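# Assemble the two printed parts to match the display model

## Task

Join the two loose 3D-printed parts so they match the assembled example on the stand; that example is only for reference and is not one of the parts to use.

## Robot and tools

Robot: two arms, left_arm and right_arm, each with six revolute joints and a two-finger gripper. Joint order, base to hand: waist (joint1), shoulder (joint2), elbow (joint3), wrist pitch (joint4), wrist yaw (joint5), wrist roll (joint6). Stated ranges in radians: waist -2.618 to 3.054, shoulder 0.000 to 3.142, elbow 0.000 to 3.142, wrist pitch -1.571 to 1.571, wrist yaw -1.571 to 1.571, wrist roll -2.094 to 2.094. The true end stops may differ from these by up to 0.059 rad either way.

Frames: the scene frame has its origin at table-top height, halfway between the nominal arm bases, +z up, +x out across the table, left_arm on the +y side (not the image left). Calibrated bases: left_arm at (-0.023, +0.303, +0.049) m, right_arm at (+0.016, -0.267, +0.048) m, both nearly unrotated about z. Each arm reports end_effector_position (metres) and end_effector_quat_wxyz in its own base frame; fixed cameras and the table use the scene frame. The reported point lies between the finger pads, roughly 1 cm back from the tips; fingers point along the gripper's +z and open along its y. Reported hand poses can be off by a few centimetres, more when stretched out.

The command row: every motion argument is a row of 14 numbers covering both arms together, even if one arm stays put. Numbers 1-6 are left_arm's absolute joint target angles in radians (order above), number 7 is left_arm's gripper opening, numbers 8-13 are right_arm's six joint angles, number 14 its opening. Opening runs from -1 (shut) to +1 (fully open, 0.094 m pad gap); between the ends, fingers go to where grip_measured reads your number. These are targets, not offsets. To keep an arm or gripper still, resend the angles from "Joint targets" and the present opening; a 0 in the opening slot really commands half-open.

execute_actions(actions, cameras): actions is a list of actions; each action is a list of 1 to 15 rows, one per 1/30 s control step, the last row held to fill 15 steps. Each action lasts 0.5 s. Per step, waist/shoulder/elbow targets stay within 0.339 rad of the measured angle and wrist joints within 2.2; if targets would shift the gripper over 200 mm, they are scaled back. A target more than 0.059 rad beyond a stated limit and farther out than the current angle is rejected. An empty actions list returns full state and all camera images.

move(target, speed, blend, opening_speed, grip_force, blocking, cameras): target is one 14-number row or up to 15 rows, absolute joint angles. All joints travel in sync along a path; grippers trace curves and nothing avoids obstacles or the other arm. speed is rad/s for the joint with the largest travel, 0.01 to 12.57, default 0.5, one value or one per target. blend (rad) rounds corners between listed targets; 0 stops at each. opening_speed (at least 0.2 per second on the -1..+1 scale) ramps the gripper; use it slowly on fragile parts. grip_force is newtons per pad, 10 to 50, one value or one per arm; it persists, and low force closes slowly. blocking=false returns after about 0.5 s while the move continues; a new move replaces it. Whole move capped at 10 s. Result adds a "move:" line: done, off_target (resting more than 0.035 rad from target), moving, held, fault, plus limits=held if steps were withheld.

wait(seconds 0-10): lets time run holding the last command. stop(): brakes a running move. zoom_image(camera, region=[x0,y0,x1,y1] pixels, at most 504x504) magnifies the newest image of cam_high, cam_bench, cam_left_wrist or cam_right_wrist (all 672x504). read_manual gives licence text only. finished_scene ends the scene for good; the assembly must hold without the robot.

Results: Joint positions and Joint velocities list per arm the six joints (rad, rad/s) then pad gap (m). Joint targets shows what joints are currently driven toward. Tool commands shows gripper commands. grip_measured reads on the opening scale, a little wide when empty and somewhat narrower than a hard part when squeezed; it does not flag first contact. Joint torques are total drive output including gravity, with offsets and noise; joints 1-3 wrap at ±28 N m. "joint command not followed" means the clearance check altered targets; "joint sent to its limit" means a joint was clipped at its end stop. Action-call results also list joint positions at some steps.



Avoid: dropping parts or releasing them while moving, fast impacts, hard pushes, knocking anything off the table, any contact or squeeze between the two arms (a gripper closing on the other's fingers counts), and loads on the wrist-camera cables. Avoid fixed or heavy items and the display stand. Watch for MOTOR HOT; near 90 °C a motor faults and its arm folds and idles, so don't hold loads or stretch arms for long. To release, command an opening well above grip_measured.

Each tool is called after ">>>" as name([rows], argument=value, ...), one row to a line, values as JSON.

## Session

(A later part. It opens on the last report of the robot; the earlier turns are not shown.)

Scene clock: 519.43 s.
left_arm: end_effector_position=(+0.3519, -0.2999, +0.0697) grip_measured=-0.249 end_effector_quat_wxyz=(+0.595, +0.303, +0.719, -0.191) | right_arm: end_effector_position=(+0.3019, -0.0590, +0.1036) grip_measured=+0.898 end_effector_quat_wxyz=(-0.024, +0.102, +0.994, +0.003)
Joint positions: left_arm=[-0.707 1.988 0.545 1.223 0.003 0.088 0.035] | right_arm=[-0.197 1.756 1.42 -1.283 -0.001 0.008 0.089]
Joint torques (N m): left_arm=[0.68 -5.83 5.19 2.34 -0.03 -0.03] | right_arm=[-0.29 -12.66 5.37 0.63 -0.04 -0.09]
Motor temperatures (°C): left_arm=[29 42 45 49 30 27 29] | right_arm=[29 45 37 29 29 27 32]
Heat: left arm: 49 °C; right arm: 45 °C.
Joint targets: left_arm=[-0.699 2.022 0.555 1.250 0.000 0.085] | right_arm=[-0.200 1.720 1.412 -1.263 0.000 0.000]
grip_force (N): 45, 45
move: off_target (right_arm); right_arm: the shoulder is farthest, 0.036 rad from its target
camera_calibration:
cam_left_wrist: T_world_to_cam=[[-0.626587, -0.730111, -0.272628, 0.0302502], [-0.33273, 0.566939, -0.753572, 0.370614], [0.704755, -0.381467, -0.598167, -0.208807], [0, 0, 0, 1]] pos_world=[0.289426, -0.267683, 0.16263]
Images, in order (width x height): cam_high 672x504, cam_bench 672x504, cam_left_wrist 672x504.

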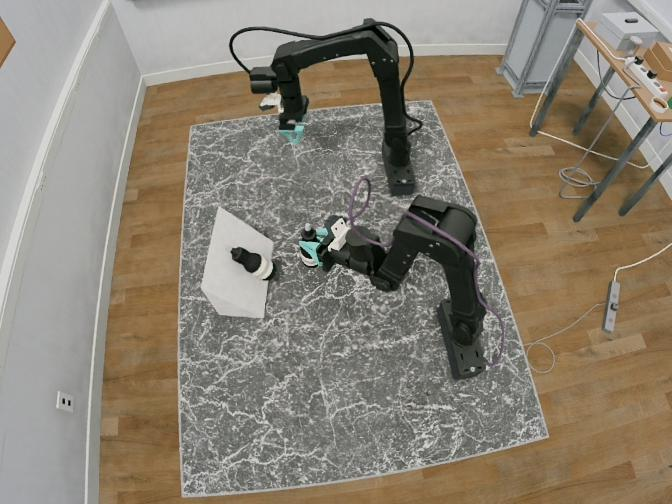

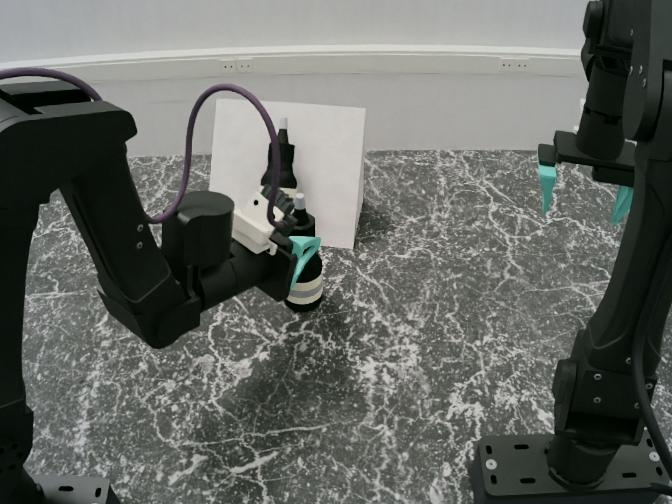

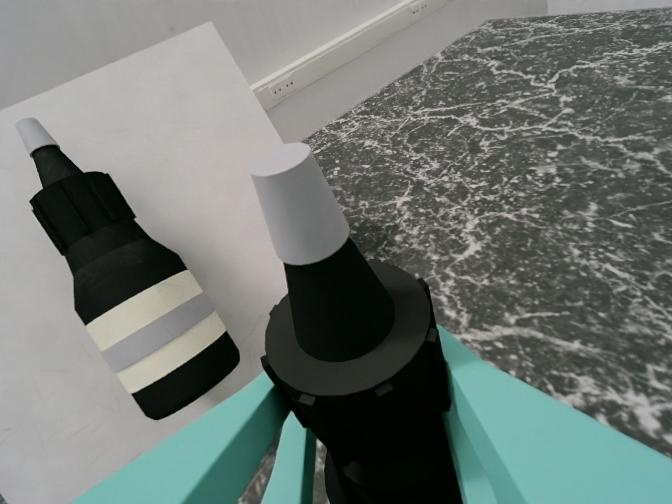

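>>> move(target=[-0.704,1.873,0.512,1.128,0,0.085,-0.5,-0.2,1.720,1.4125,-1.263,0,0,0.9], speed=0.08, cameras=["cam_left_wrist","cam_bench","cam_high"])

>>> zoom_image(camera="cam_bench", region=[260, 180, 340, 320])

>>> zoom_image(camera="cam_high", region=[290, 210, 350, 280])

>>> zoom_image(camera="cam_left_wrist", region=[250, 240, 500, 504])

Scene clock: 536.10 s.
left_arm: end_effector_position=(+0.3461, -0.2950, +0.0793) grip_measured=-0.249 end_effector_quat_wxyz=(+0.586, +0.306, +0.726, -0.188) | right_arm: end_effector_position=(+0.3019, -0.0590, +0.1036) grip_measured=+0.898 end_effector_quat_wxyz=(-0.024, +0.102, +0.994, +0.003)
Joint positions: left_arm=[-0.707 1.898 0.524 1.131 0.003 0.089 0.035] | right_arm=[-0.197 1.756 1.42 -1.283 -0.001 0.008 0.089]
Joint torques (N m): left_arm=[0.27 -9.8 3.92 2.03 -0.03 -0.04] | right_arm=[-0.29 -12.67 5.39 0.65 -0.03 -0.09]
Heat: left arm: 50 °C; right arm: 45 °C.
Joint targets: left_arm=[-0.704 1.873 0.512 1.128 0.000 0.085] | right_arm=[-0.200 1.720 1.412 -1.263 0.000 0.000]
grip_force (N): 45, 45
move: off_target (right_arm); right_arm: the shoulder is farthest, 0.036 rad from its target
camera_calibration:
cam_left_wrist: T_world_to_cam=[[-0.631496, -0.725757, -0.272928, 0.0358236], [-0.345882, 0.578701, -0.73856, 0.380022], [0.693959, -0.371997, -0.616474, -0.18915], [0, 0, 0, 1]] pos_world=[0.285327, -0.264283, 0.17384]
Images, in order (width x height): cam_high 672x504, cam_bench 672x504, cam_left_wrist 672x504.

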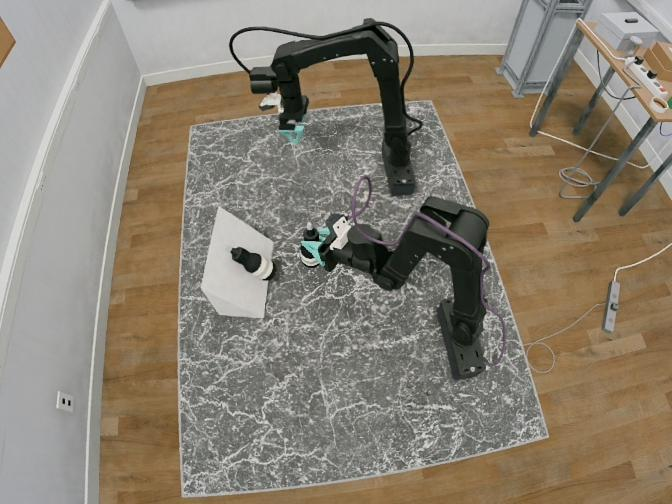

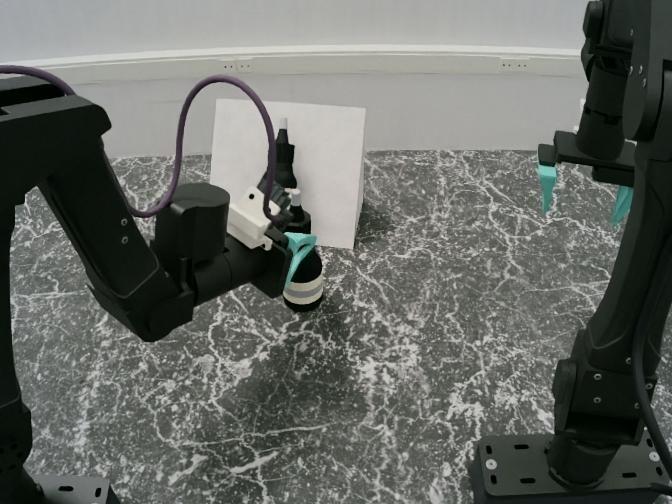

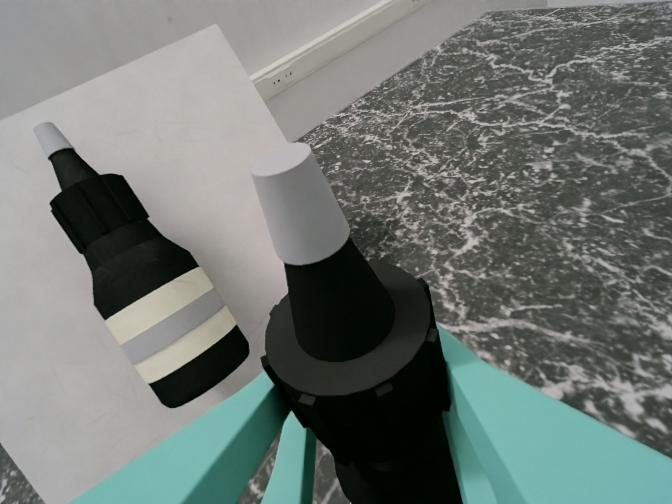

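Scaled by 3.600 from the camera's 672x504 image, which has a finer 960x720 frame.

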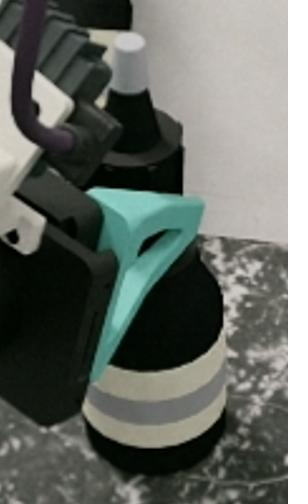

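Scaled by 7.200 from the camera's 672x504 image, which has a finer 960x720 frame.

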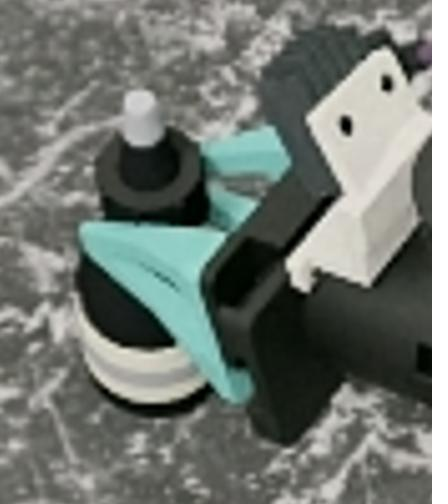

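Scaled by 1.909 from the camera's 672x504 image, which has a finer 960x720 frame.

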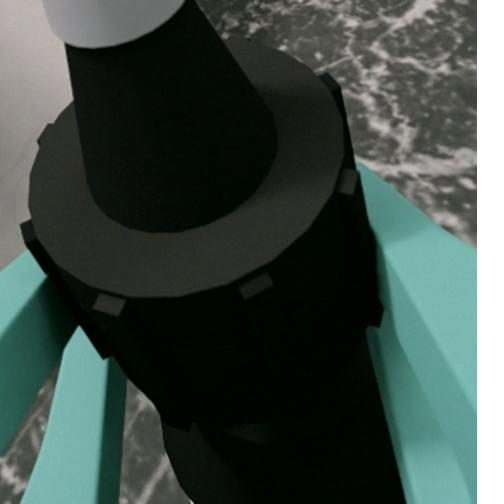

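>>> move([
  [-0.718,1.914,0.562,1.140,0,0.085,-0.5,-0.2,1.720,1.4125,-1.263,0,0,0.9],
  [-0.718,1.982,0.563,1.207,0,0.085,-0.5,-0.2,1.720,1.4125,-1.263,0,0,0.9],
], speed=0.06, cameras=["cam_left_wrist","cam_bench","cam_high"])

>>> zoom_image(camera="cam_bench", region=[260, 180, 340, 320])

>>> zoom_image(camera="cam_high", region=[290, 210, 350, 280])

>>> zoom_image(camera="cam_left_wrist", region=[250, 240, 500, 504])

Scene clock: 572.03 s.
left_arm: end_effector_position=(+0.3496, -0.3010, +0.0700) grip_measured=-0.249 end_effector_quat_wxyz=(+0.586, +0.308, +0.725, -0.190) | right_arm: end_effector_position=(+0.3019, -0.0590, +0.1036) grip_measured=+0.898 end_effector_quat_wxyz=(-0.024, +0.102, +0.994, +0.003)
Joint positions: left_arm=[-0.712 1.96 0.547 1.17 0.003 0.089 0.035] | right_arm=[-0.197 1.756 1.42 -1.283 -0.001 0.008 0.089]
Joint torques (N m): left_arm=[-0.51 -6.63 5.81 2.42 -0.03 -0.03] | right_arm=[-0.24 -12.68 5.41 0.64 -0.04 -0.1]
Heat: left arm: 49 °C; right arm: 45 °C.
Joint targets: left_arm=[-0.718 1.982 0.563 1.207 0.000 0.085] | right_arm=[-0.200 1.720 1.412 -1.263 0.000 0.000]
grip_force (N): 45, 45
move: off_target (left_arm, right_arm); left_arm: the wrist pitch is farthest, 0.037 rad from its target; right_arm: the shoulder is farthest, 0.036 rad from its target
camera_calibration:
cam_left_wrist: T_world_to_cam=[[-0.63486, -0.722815, -0.272932, 0.0332357], [-0.342382, 0.579867, -0.739276, 0.376988], [0.692624, -0.37589, -0.615613, -0.200336], [0, 0, 0, 1]] pos_world=[0.288931, -0.269884, 0.16444]
Images, in order (width x height): cam_high 672x504, cam_bench 672x504, cam_left_wrist 672x504.

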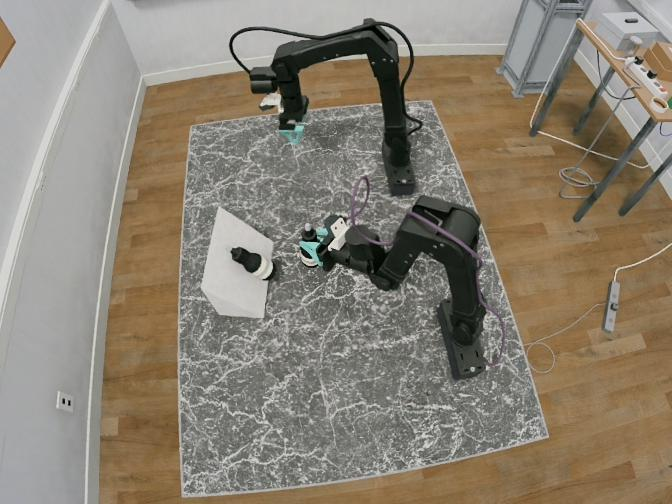

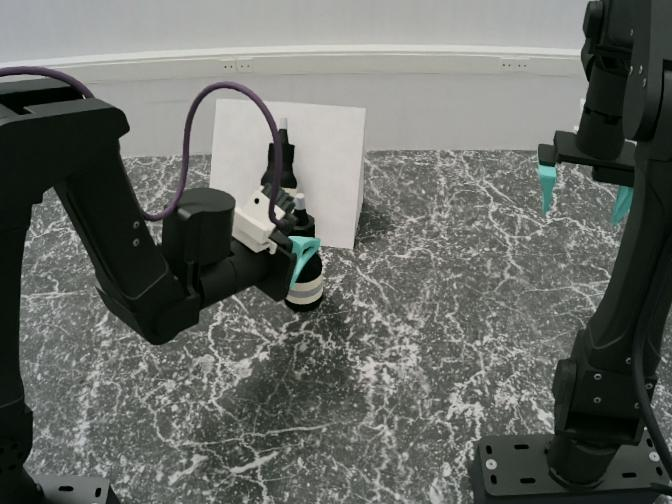

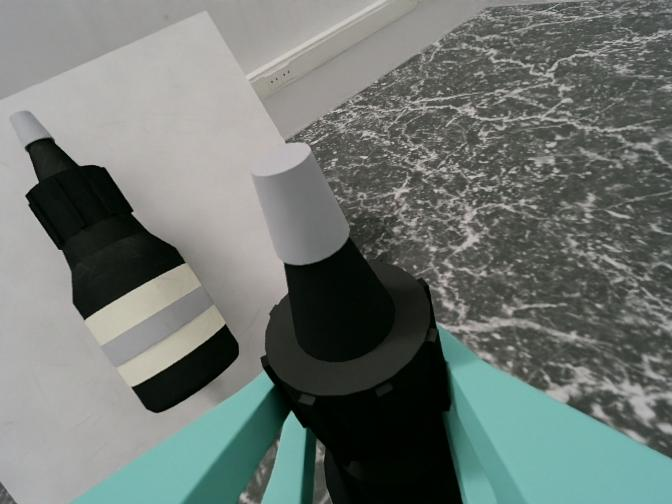

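Scaled by 3.600 from the camera's 672x504 image, which has a finer 960x720 frame.

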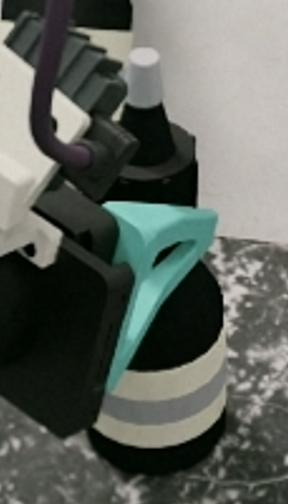

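Scaled by 7.200 from the camera's 672x504 image, which has a finer 960x720 frame.

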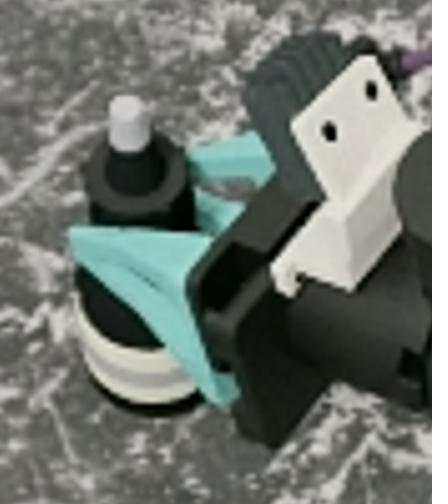

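Scaled by 1.909 from the camera's 672x504 image, which has a finer 960x720 frame.

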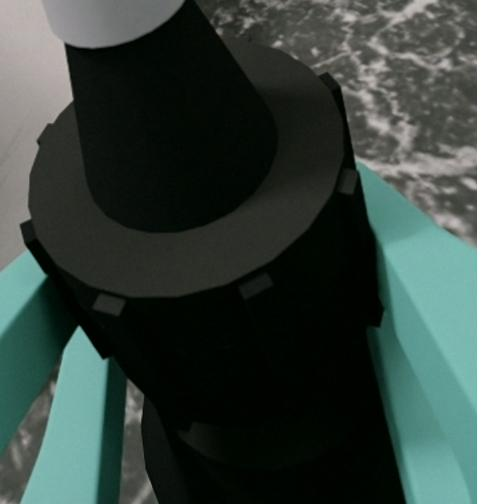

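>>> move(target=[-0.718,2.022,0.555,1.25,0,0.085,-0.5,-0.2,1.720,1.4125,-1.263,0,0,0.9], speed=0.05, cameras=["all"])

Scene clock: 588.37 s.
left_arm: end_effector_position=(+0.3508, -0.3020, +0.0697) grip_measured=-0.249 end_effector_quat_wxyz=(+0.594, +0.305, +0.719, -0.193) | right_arm: end_effector_position=(+0.3019, -0.0590, +0.1036) grip_measured=+0.898 end_effector_quat_wxyz=(-0.024, +0.102, +0.994, +0.003)
Joint positions: left_arm=[-0.712 1.989 0.547 1.221 0.003 0.089 0.035] | right_arm=[-0.197 1.756 1.42 -1.283 -0.001 0.008 0.089]
Joint torques (N m): left_arm=[-0.5 -5.91 5.03 2.34 -0.03 -0.03] | right_arm=[-0.29 -12.66 5.38 0.64 -0.03 -0.09]
Heat: left arm: 50 °C; right arm: 45 °C.
Joint targets: left_arm=[-0.718 2.022 0.555 1.250 0.000 0.085] | right_arm=[-0.200 1.720 1.412 -1.263 0.000 0.000]
grip_force (N): 45, 45
move: off_target (right_arm); right_arm: the shoulder is farthest, 0.036 rad from its target
camera_calibration:
cam_left_wrist: T_world_to_cam=[[-0.630301, -0.726769, -0.272996, 0.0303339], [-0.329852, 0.56902, -0.753269, 0.371075], [0.702793, -0.384738, -0.59838, -0.209182], [0, 0, 0, 1]] pos_world=[0.288531, -0.269583, 0.16263]
cam_right_wrist: T_world_to_cam=[[-0.377023, -0.925208, -0.0429338, 0.0748841], [-0.824154, 0.31397, 0.471374, 0.247484], [-0.422639, 0.213103, -0.880888, 0.342148], [0, 0, 0, 1]] pos_world=[0.376803, -0.0813319, 0.187951]

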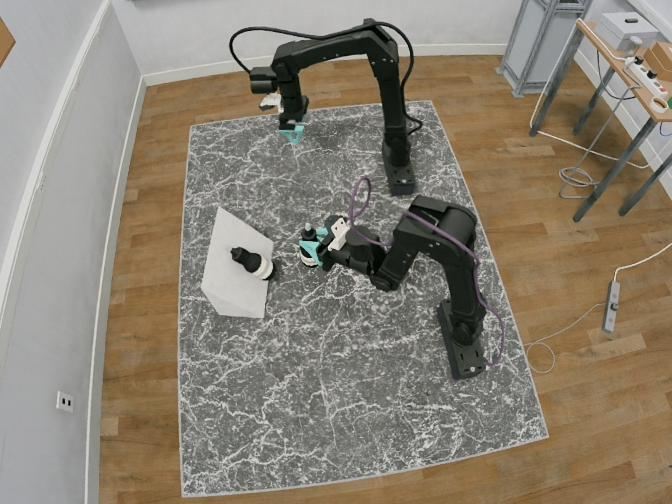

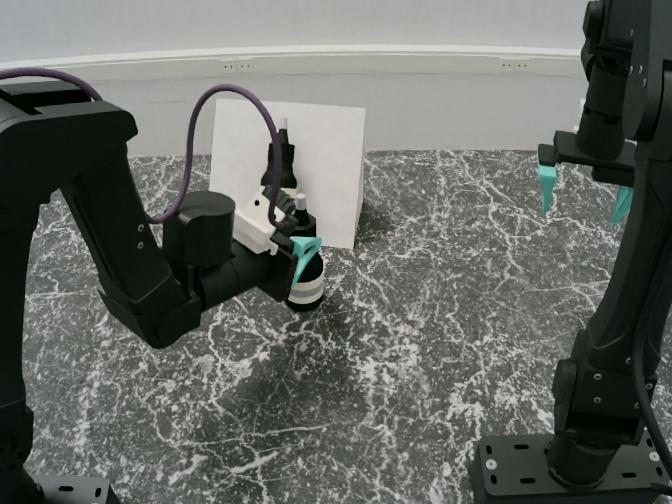

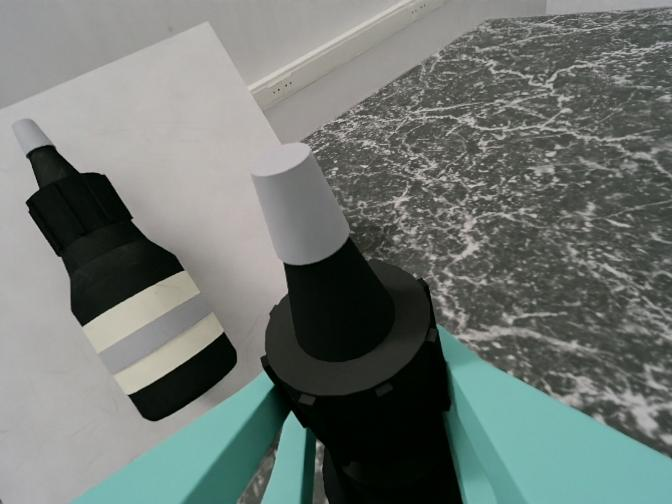

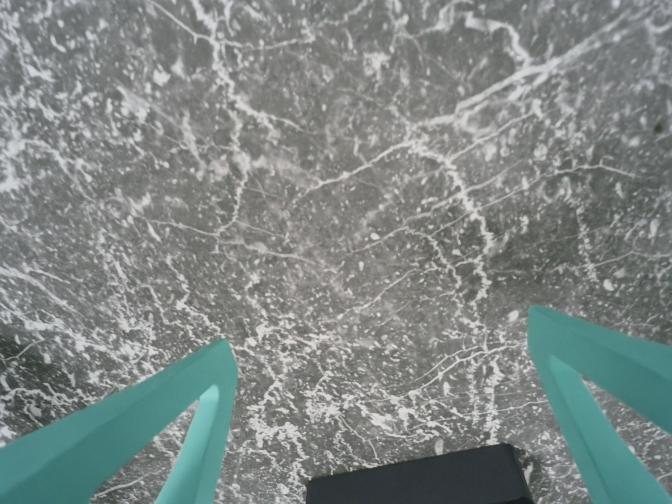

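>>> zoom_image(camera="cam_bench", region=[260, 180, 340, 320])

>>> zoom_image(camera="cam_high", region=[290, 210, 350, 280])

>>> zoom_image(camera="cam_left_wrist", region=[200, 320, 520, 504])

Scaled by 3.600 from the camera's 672x504 image, which has a finer 960x720 frame.

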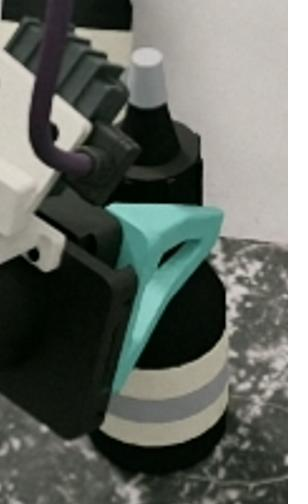

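Scaled by 7.200 from the camera's 672x504 image, which has a finer 960x720 frame.

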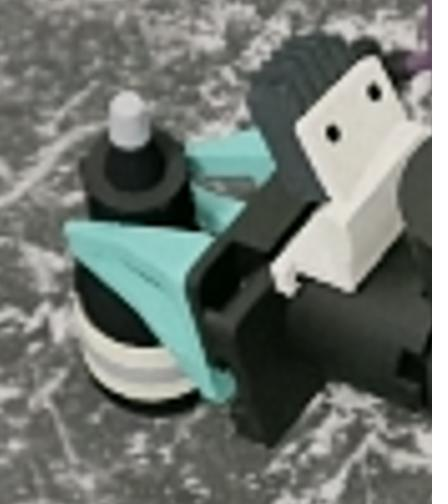

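Scaled by 1.575 from the camera's 672x504 image, which has a finer 960x720 frame.

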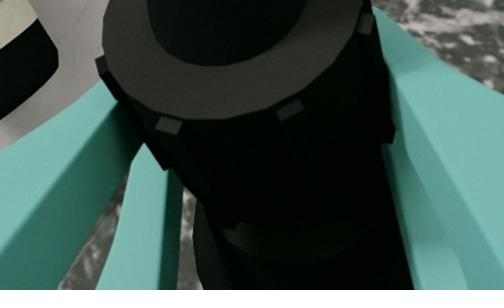

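>>> move([
  [-0.718,1.725,0.48,1.035,0,0.085,-0.5,-0.2,1.720,1.4125,-1.263,0,0,0.9],
  [-0.718,1.151,0.289,0.612,0,0.085,-0.5,-0.2,1.720,1.4125,-1.263,0,0,0.9],
  [-0.3,2.18,1.815,-1.453,0,0.085,-0.5,-0.2,1.720,1.4125,-1.263,0,0,0.9],
], speed=[0.2,0.6,0.6], blend=[0.05,0.05,0], cameras=["all"])

Scene clock: 625.97 s.
left_arm: end_effector_position=(+0.3414, -0.1059, +0.0599) grip_measured=-0.249 end_effector_quat_wxyz=(-0.120, +0.193, +0.974, +0.011) | right_arm: end_effector_position=(+0.3019, -0.0590, +0.1036) grip_measured=+0.898 end_effector_quat_wxyz=(-0.024, +0.102, +0.994, +0.003)
Joint positions: left_arm=[-0.302 2.164 1.787 -1.435 0.003 0.089 0.035] | right_arm=[-0.197 1.756 1.42 -1.283 -0.001 0.008 0.089]
Joint torques (N m): left_arm=[0.17 -10.02 8.06 -0.3 -0.03 -0.03] | right_arm=[-0.25 -12.64 5.37 0.64 -0.04 -0.1]
Heat: left arm: 51 °C; right arm: 45 °C.
Joint targets: left_arm=[-0.300 2.180 1.815 -1.453 0.000 0.085] | right_arm=[-0.200 1.720 1.412 -1.263 0.000 0.000]
grip_force (N): 45, 45
move: off_target (right_arm); right_arm: the shoulder is farthest, 0.036 rad from its target
camera_calibration:
cam_left_wrist: T_world_to_cam=[[-0.546863, -0.837186, 0.00782102, 0.107304], [-0.643032, 0.425985, 0.636433, 0.257561], [-0.536144, 0.343012, -0.771293, 0.37741], [0, 0, 0, 1]] pos_world=[0.426647, -0.14934, 0.126334]
cam_right_wrist: T_world_to_cam=[[-0.377023, -0.925208, -0.0429338, 0.0748841], [-0.824154, 0.31397, 0.471374, 0.247484], [-0.422639, 0.213103, -0.880888, 0.342148], [0, 0, 0, 1]] pos_world=[0.376803, -0.0813319, 0.187951]

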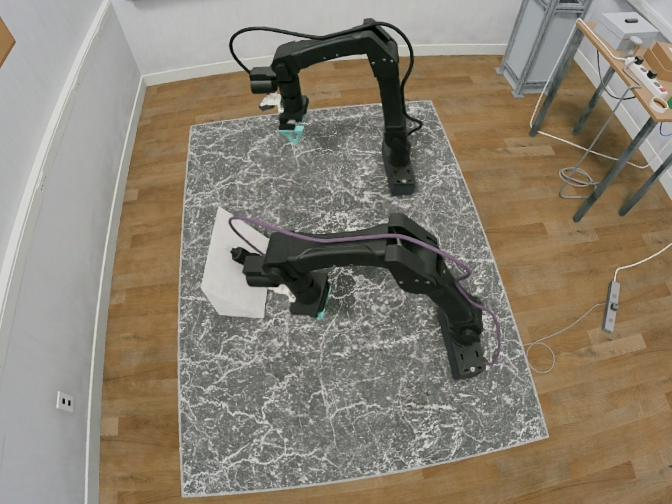

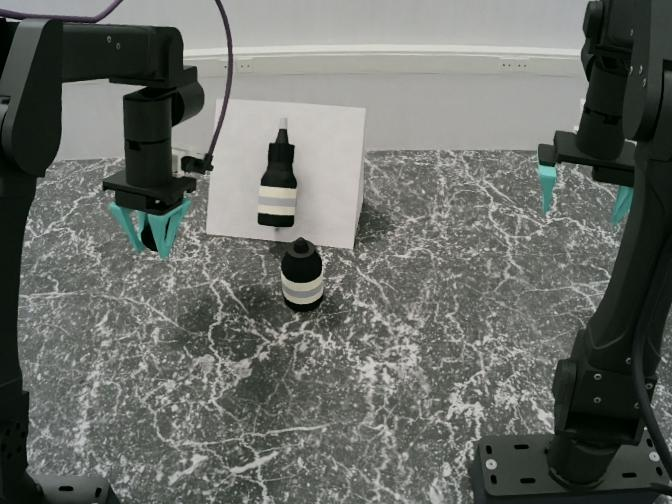

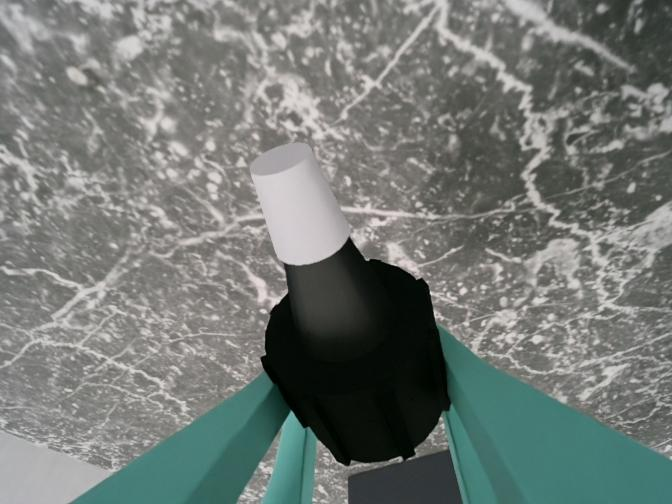

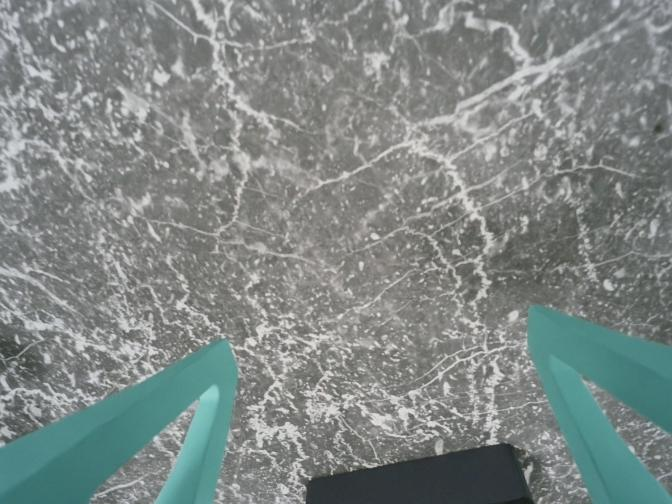

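>>> move([
  [-0.3,2.27,1.68,-1.225,0,0.085,-0.5,-0.2,1.720,1.4125,-1.263,0,0,0.9],
  [-0.3,2.3,1.635,-1.16,0,0.085,-0.5,-0.2,1.720,1.4125,-1.263,0,0,0.9],
], speed=[0.2,0.04], cameras=["cam_bench","cam_left_wrist","cam_high"])

>>> zoom_image(camera="cam_bench", region=[90, 190, 230, 330])

Scene clock: 635.83 s.
left_arm: end_effector_position=(+0.3484, -0.1081, -0.0216) grip_measured=-0.249 end_effector_quat_wxyz=(-0.120, +0.193, +0.974, +0.011) | right_arm: end_effector_position=(+0.3019, -0.0590, +0.1036) grip_measured=+0.898 end_effector_quat_wxyz=(-0.024, +0.102, +0.994, +0.003)
Joint positions: left_arm=[-0.302 2.282 1.647 -1.178 0.003 0.089 0.035] | right_arm=[-0.197 1.756 1.42 -1.283 -0.001 0.008 0.089]
Joint torques (N m): left_arm=[0.17 -10.35 4.7 0.03 -0.03 -0.03] | right_arm=[-0.32 -12.66 5.35 0.64 -0.04 -0.1]
Heat: left arm: 49 °C; right arm: 45 °C.
Joint targets: left_arm=[-0.300 2.300 1.635 -1.160 0.000 0.085] | right_arm=[-0.200 1.720 1.412 -1.263 0.000 0.000]
grip_force (N): 45, 45
move: off_target (right_arm); right_arm: the shoulder is farthest, 0.036 rad from its target
camera_calibration:
cam_left_wrist: T_world_to_cam=[[-0.546823, -0.837208, 0.0082088, 0.109946], [-0.64232, 0.425781, 0.637287, 0.314619], [-0.537037, 0.343211, -0.770583, 0.31942], [0, 0, 0, 1]] pos_world=[0.433747, -0.15154, 0.044734]
Images, in order (width x height): cam_high 672x504, cam_bench 672x504, cam_left_wrist 672x504.

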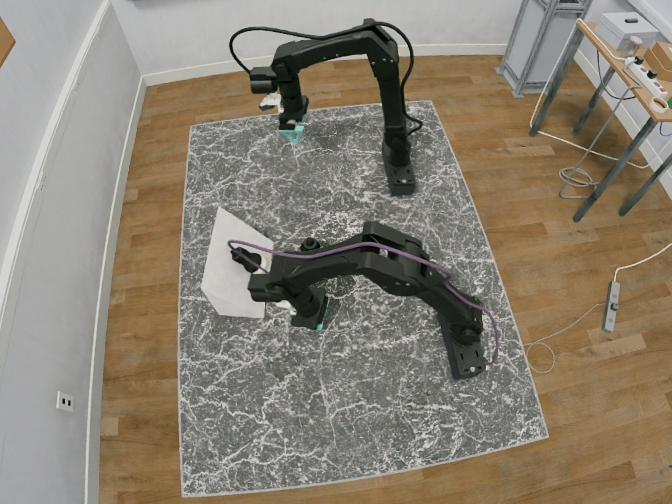

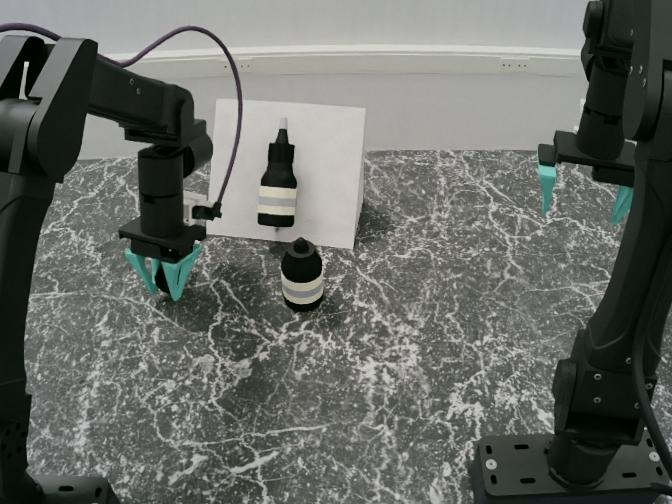

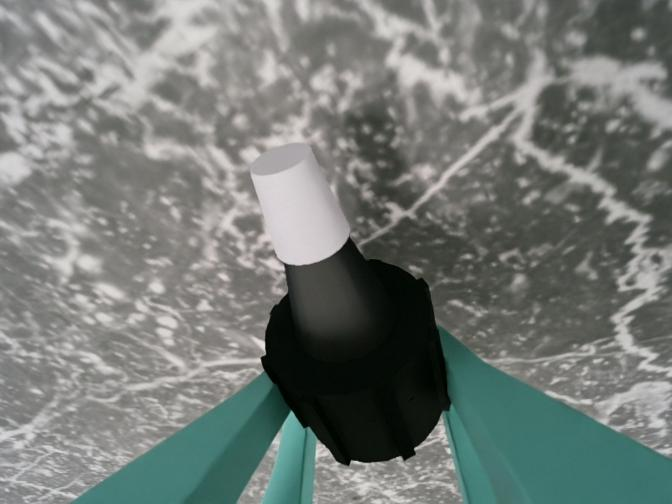

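Scaled by 3.600 from the camera's 672x504 image, which has a finer 960x720 frame.

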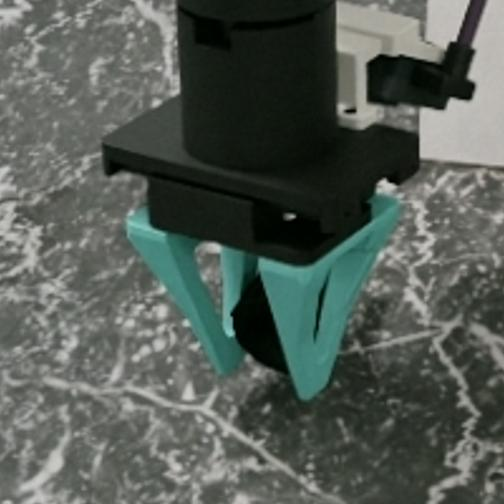

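>>> move([
  [-0.3,2.316,1.617,-1.13,0,0.085,-0.5,-0.2,1.720,1.4125,-1.263,0,0,0.9],
], speed=[0.04], cameras=["cam_bench","cam_left_wrist"])

>>> zoom_image(camera="cam_bench", region=[90, 190, 230, 330])

Scene clock: 640.30 s.
left_arm: end_effector_position=(+0.3469, -0.1076, -0.0315) grip_measured=-0.249 end_effector_quat_wxyz=(-0.123, +0.193, +0.973, +0.012) | right_arm: end_effector_position=(+0.3019, -0.0590, +0.1036) grip_measured=+0.898 end_effector_quat_wxyz=(-0.024, +0.102, +0.994, +0.003)
Joint positions: left_arm=[-0.302 2.297 1.629 -1.15 0.003 0.089 0.035] | right_arm=[-0.197 1.756 1.42 -1.283 -0.001 0.008 0.089]
Joint torques (N m): left_arm=[0.17 -10.32 4.6 0.04 -0.03 -0.03] | right_arm=[-0.29 -12.63 5.35 0.64 -0.05 -0.1]
Heat: left arm: 48 °C; right arm: 45 °C.
Joint targets: left_arm=[-0.300 2.316 1.617 -1.130 0.000 0.085] | right_arm=[-0.200 1.720 1.412 -1.263 0.000 0.000]
grip_force (N): 45, 45
move: off_target (right_arm); right_arm: the shoulder is farthest, 0.036 rad from its target
camera_calibration:
cam_left_wrist: T_world_to_cam=[[-0.546822, -0.837194, 0.00959508, 0.109664], [-0.639084, 0.424773, 0.641202, 0.318621], [-0.540886, 0.344491, -0.767312, 0.312371], [0, 0, 0, 1]] pos_world=[0.432549, -0.151141, 0.0343338]
Images, in order (width x height): cam_bench 672x504, cam_left_wrist 672x504.

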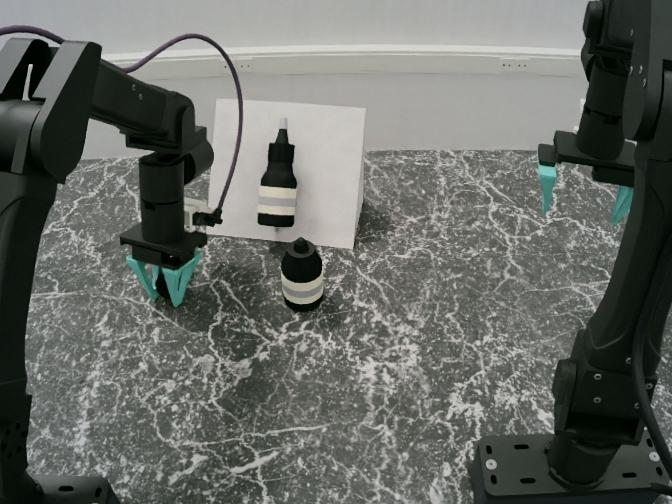

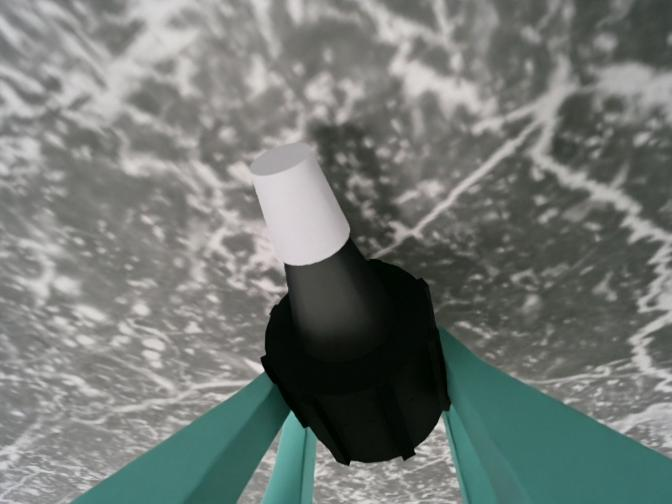

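Scaled by 3.600 from the camera's 672x504 image, which has a finer 960x720 frame.

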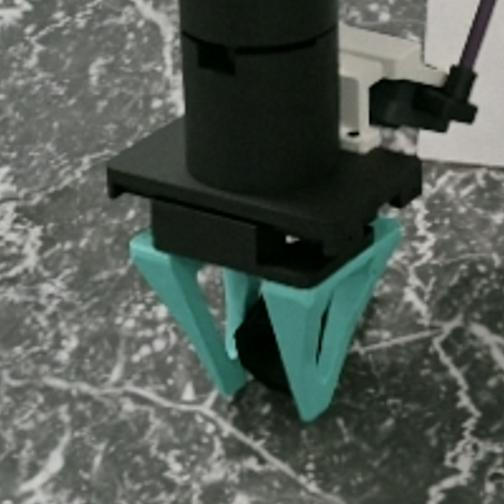

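>>> move([
  [-0.3,2.325,1.606,-1.111,0,0.085,-0.5,-0.2,1.720,1.4125,-1.263,0,0,0.9],
], speed=[0.03], cameras=["cam_bench","cam_left_wrist"])

>>> zoom_image(camera="cam_bench", region=[90, 190, 230, 330])

Scene clock: 644.30 s.
left_arm: end_effector_position=(+0.3473, -0.1078, -0.0323) grip_measured=-0.249 end_effector_quat_wxyz=(-0.121, +0.193, +0.974, +0.012) | right_arm: end_effector_position=(+0.3019, -0.0590, +0.1036) grip_measured=+0.898 end_effector_quat_wxyz=(-0.024, +0.102, +0.994, +0.003)
Joint positions: left_arm=[-0.302 2.297 1.627 -1.145 0.003 0.089 0.035] | right_arm=[-0.197 1.756 1.42 -1.283 -0.001 0.008 0.089]
Joint torques (N m): left_arm=[0.17 -9.66 3.99 0.17 -0.03 -0.03] | right_arm=[-0.32 -12.64 5.41 0.64 -0.04 -0.11]
Heat: left arm: 47 °C; right arm: 45 °C.
Joint targets: left_arm=[-0.300 2.325 1.606 -1.111 0.000 0.085] | right_arm=[-0.200 1.720 1.412 -1.263 0.000 0.000]
grip_force (N): 45, 45
move: off_target (right_arm); right_arm: the shoulder is farthest, 0.036 rad from its target
camera_calibration:
cam_left_wrist: T_world_to_cam=[[-0.546817, -0.837205, 0.0089129, 0.109713], [-0.640733, 0.425297, 0.639205, 0.319971], [-0.538937, 0.343817, -0.768984, 0.311241], [0, 0, 0, 1]] pos_world=[0.432748, -0.15124, 0.0338339]
Images, in order (width x height): cam_bench 672x504, cam_left_wrist 672x504.

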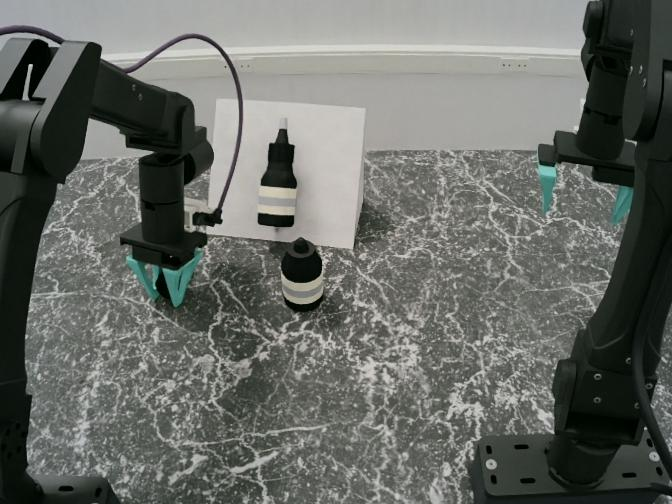

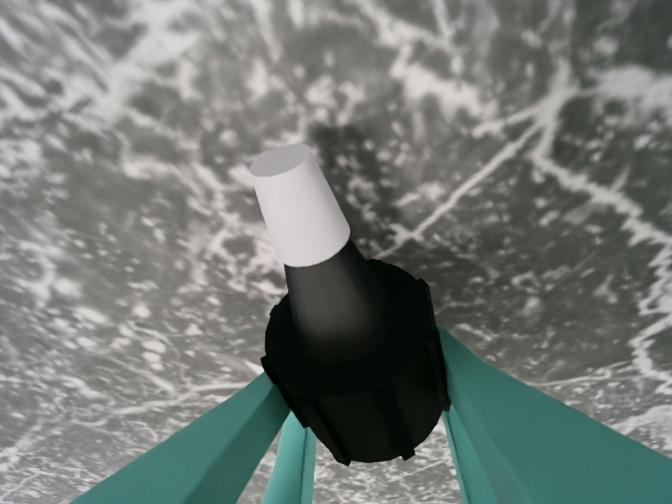

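Scaled by 3.600 from the camera's 672x504 image, which has a finer 960x720 frame.

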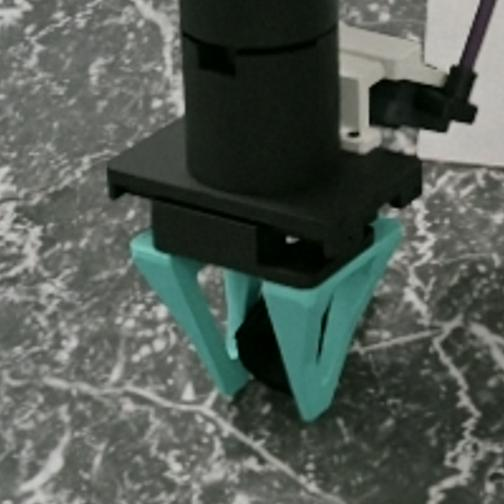

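>>> move([
  [-0.3,2.312,1.622,-1.135,0,0.085,0.0,-0.2,1.720,1.4125,-1.263,0,0,0.9],
], speed=[0.03], opening_speed=0.25, cameras=["cam_bench","cam_left_wrist"])

Scene clock: 649.53 s.
left_arm: end_effector_position=(+0.3473, -0.1078, -0.0323) grip_measured=-0.002 end_effector_quat_wxyz=(-0.121, +0.193, +0.974, +0.012) | right_arm: end_effector_position=(+0.3019, -0.0590, +0.1036) grip_measured=+0.898 end_effector_quat_wxyz=(-0.024, +0.102, +0.994, +0.003)
Joint positions: left_arm=[-0.302 2.297 1.627 -1.145 0.003 0.089 0.047] | right_arm=[-0.197 1.756 1.42 -1.283 -0.001 0.008 0.089]
Joint torques (N m): left_arm=[0.17 -10.61 5.14 -0.05 -0.03 -0.04] | right_arm=[-0.28 -12.67 5.39 0.63 -0.04 -0.1]
Heat: left arm: 47 °C; right arm: 45 °C.
Joint targets: left_arm=[-0.300 2.312 1.622 -1.135 0.000 0.085] | right_arm=[-0.200 1.720 1.412 -1.263 0.000 0.000]
grip_force (N): 45, 45
move: off_target (right_arm); right_arm: the shoulder is farthest, 0.036 rad from its target
camera_calibration:
cam_left_wrist: T_world_to_cam=[[-0.546817, -0.837205, 0.0089129, 0.109713], [-0.640733, 0.425297, 0.639205, 0.319971], [-0.538937, 0.343817, -0.768984, 0.311241], [0, 0, 0, 1]] pos_world=[0.432748, -0.15124, 0.0338339]
Images, in order (width x height): cam_bench 672x504, cam_left_wrist 672x504.

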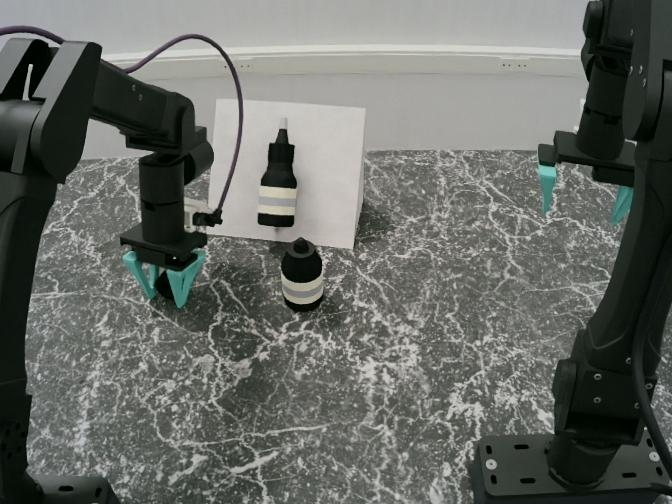

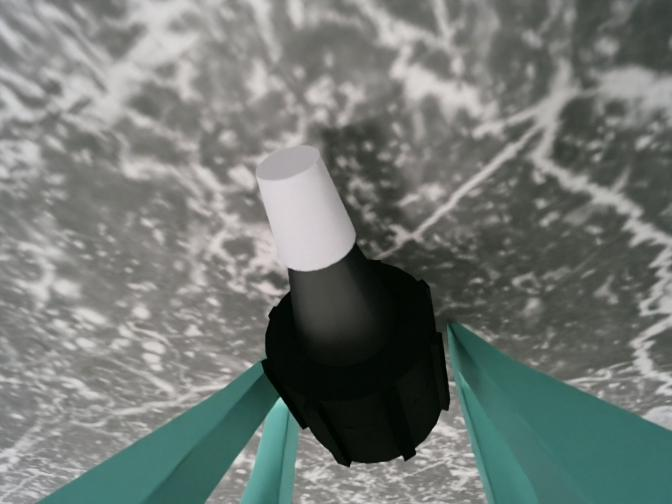

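>>> move([
  [-0.3,2.386,1.78,-1.21,0,0.085,0.0,-0.2,1.720,1.4125,-1.263,0,0,0.9],
], speed=[0.06], cameras=["cam_bench","cam_left_wrist"])

Scene clock: 660.70 s.
left_arm: end_effector_position=(+0.3679, -0.1142, -0.0314) grip_measured=-0.002 end_effector_quat_wxyz=(-0.116, +0.192, +0.974, +0.011) | right_arm: end_effector_position=(+0.3019, -0.0590, +0.1036) grip_measured=+0.898 end_effector_quat_wxyz=(-0.024, +0.102, +0.994, +0.003)
Joint positions: left_arm=[-0.302 2.365 1.754 -1.194 0.003 0.087 0.047] | right_arm=[-0.197 1.756 1.42 -1.283 -0.001 0.008 0.089]
Joint torques (N m): left_arm=[0.17 -10.76 7.61 -0.31 -0.03 -0.02] | right_arm=[-0.34 -12.63 5.37 0.63 -0.04 -0.1]
Heat: left arm: 46 °C; right arm: 45 °C.
Joint targets: left_arm=[-0.300 2.386 1.780 -1.210 0.000 0.085] | right_arm=[-0.200 1.720 1.412 -1.263 0.000 0.000]
grip_force (N): 45, 45
move: off_target (right_arm); right_arm: the shoulder is farthest, 0.036 rad from its target
camera_calibration:
cam_left_wrist: T_world_to_cam=[[-0.545696, -0.837965, 0.00552598, 0.115018], [-0.648103, 0.426217, 0.631111, 0.337932], [-0.531204, 0.340814, -0.775673, 0.32184], [0, 0, 0, 1]] pos_world=[0.452743, -0.157339, 0.0357346]
Images, in order (width x height): cam_bench 672x504, cam_left_wrist 672x504.

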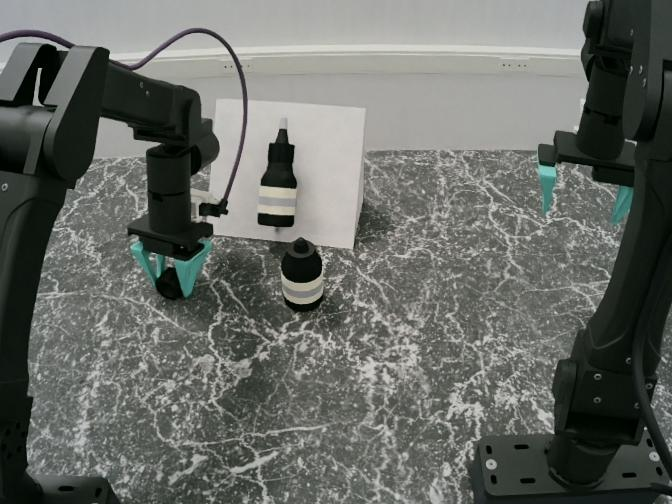

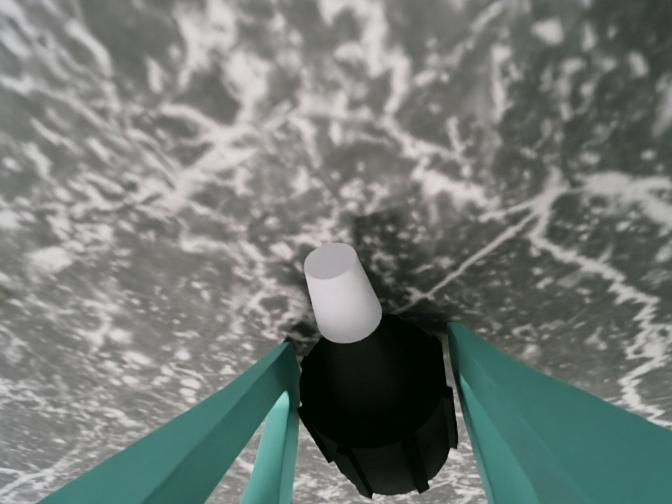

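>>> move([
  [-0.3,2.386,1.78,-1.21,0,0.085,-0.5,-0.2,1.720,1.4125,-1.263,0,0,0.9],
], opening_speed=0.25, cameras=["cam_bench","cam_left_wrist"])

Scene clock: 666.07 s.
left_arm: end_effector_position=(+0.3677, -0.1141, -0.0313) grip_measured=-0.238 end_effector_quat_wxyz=(-0.116, +0.192, +0.974, +0.011) | right_arm: end_effector_position=(+0.3019, -0.0590, +0.1036) grip_measured=+0.898 end_effector_quat_wxyz=(-0.024, +0.102, +0.994, +0.003)
Joint positions: left_arm=[-0.302 2.365 1.754 -1.195 0.003 0.087 0.036] | right_arm=[-0.197 1.756 1.42 -1.283 -0.001 0.008 0.089]
Joint torques (N m): left_arm=[0.17 -10.76 7.6 -0.27 -0.03 -0.02] | right_arm=[-0.21 -12.67 5.34 0.63 -0.04 -0.11]
Heat: left arm: 45 °C; right arm: 44 °C.
Joint targets: left_arm=[-0.300 2.386 1.780 -1.210 0.000 0.085] | right_arm=[-0.200 1.720 1.412 -1.263 0.000 0.000]
grip_force (N): 45, 45
move: off_target (right_arm); right_arm: the shoulder is farthest, 0.036 rad from its target
camera_calibration:
cam_left_wrist: T_world_to_cam=[[-0.545654, -0.837991, 0.00580035, 0.114876], [-0.647666, 0.426096, 0.631642, 0.337567], [-0.531781, 0.340901, -0.775239, 0.321994], [0, 0, 0, 1]] pos_world=[0.452543, -0.157339, 0.0357345]
Images, in order (width x height): cam_bench 672x504, cam_left_wrist 672x504.

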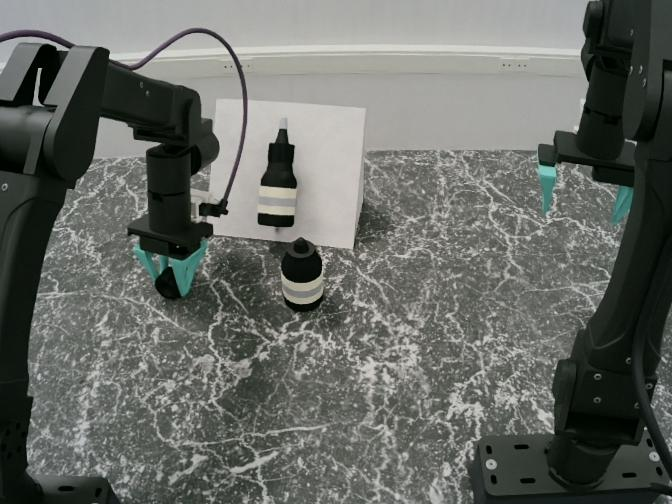

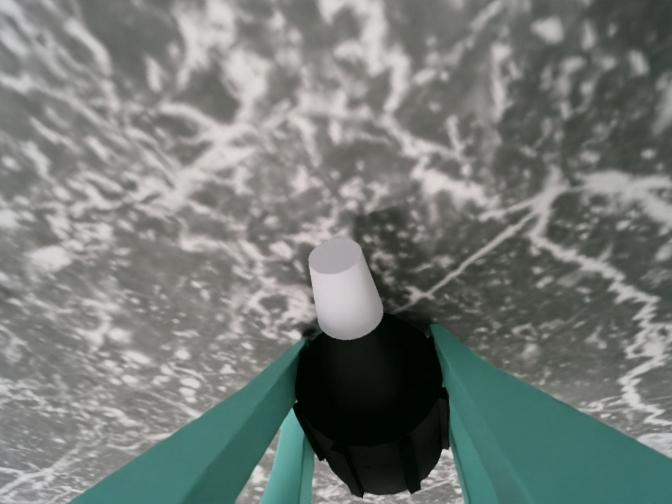

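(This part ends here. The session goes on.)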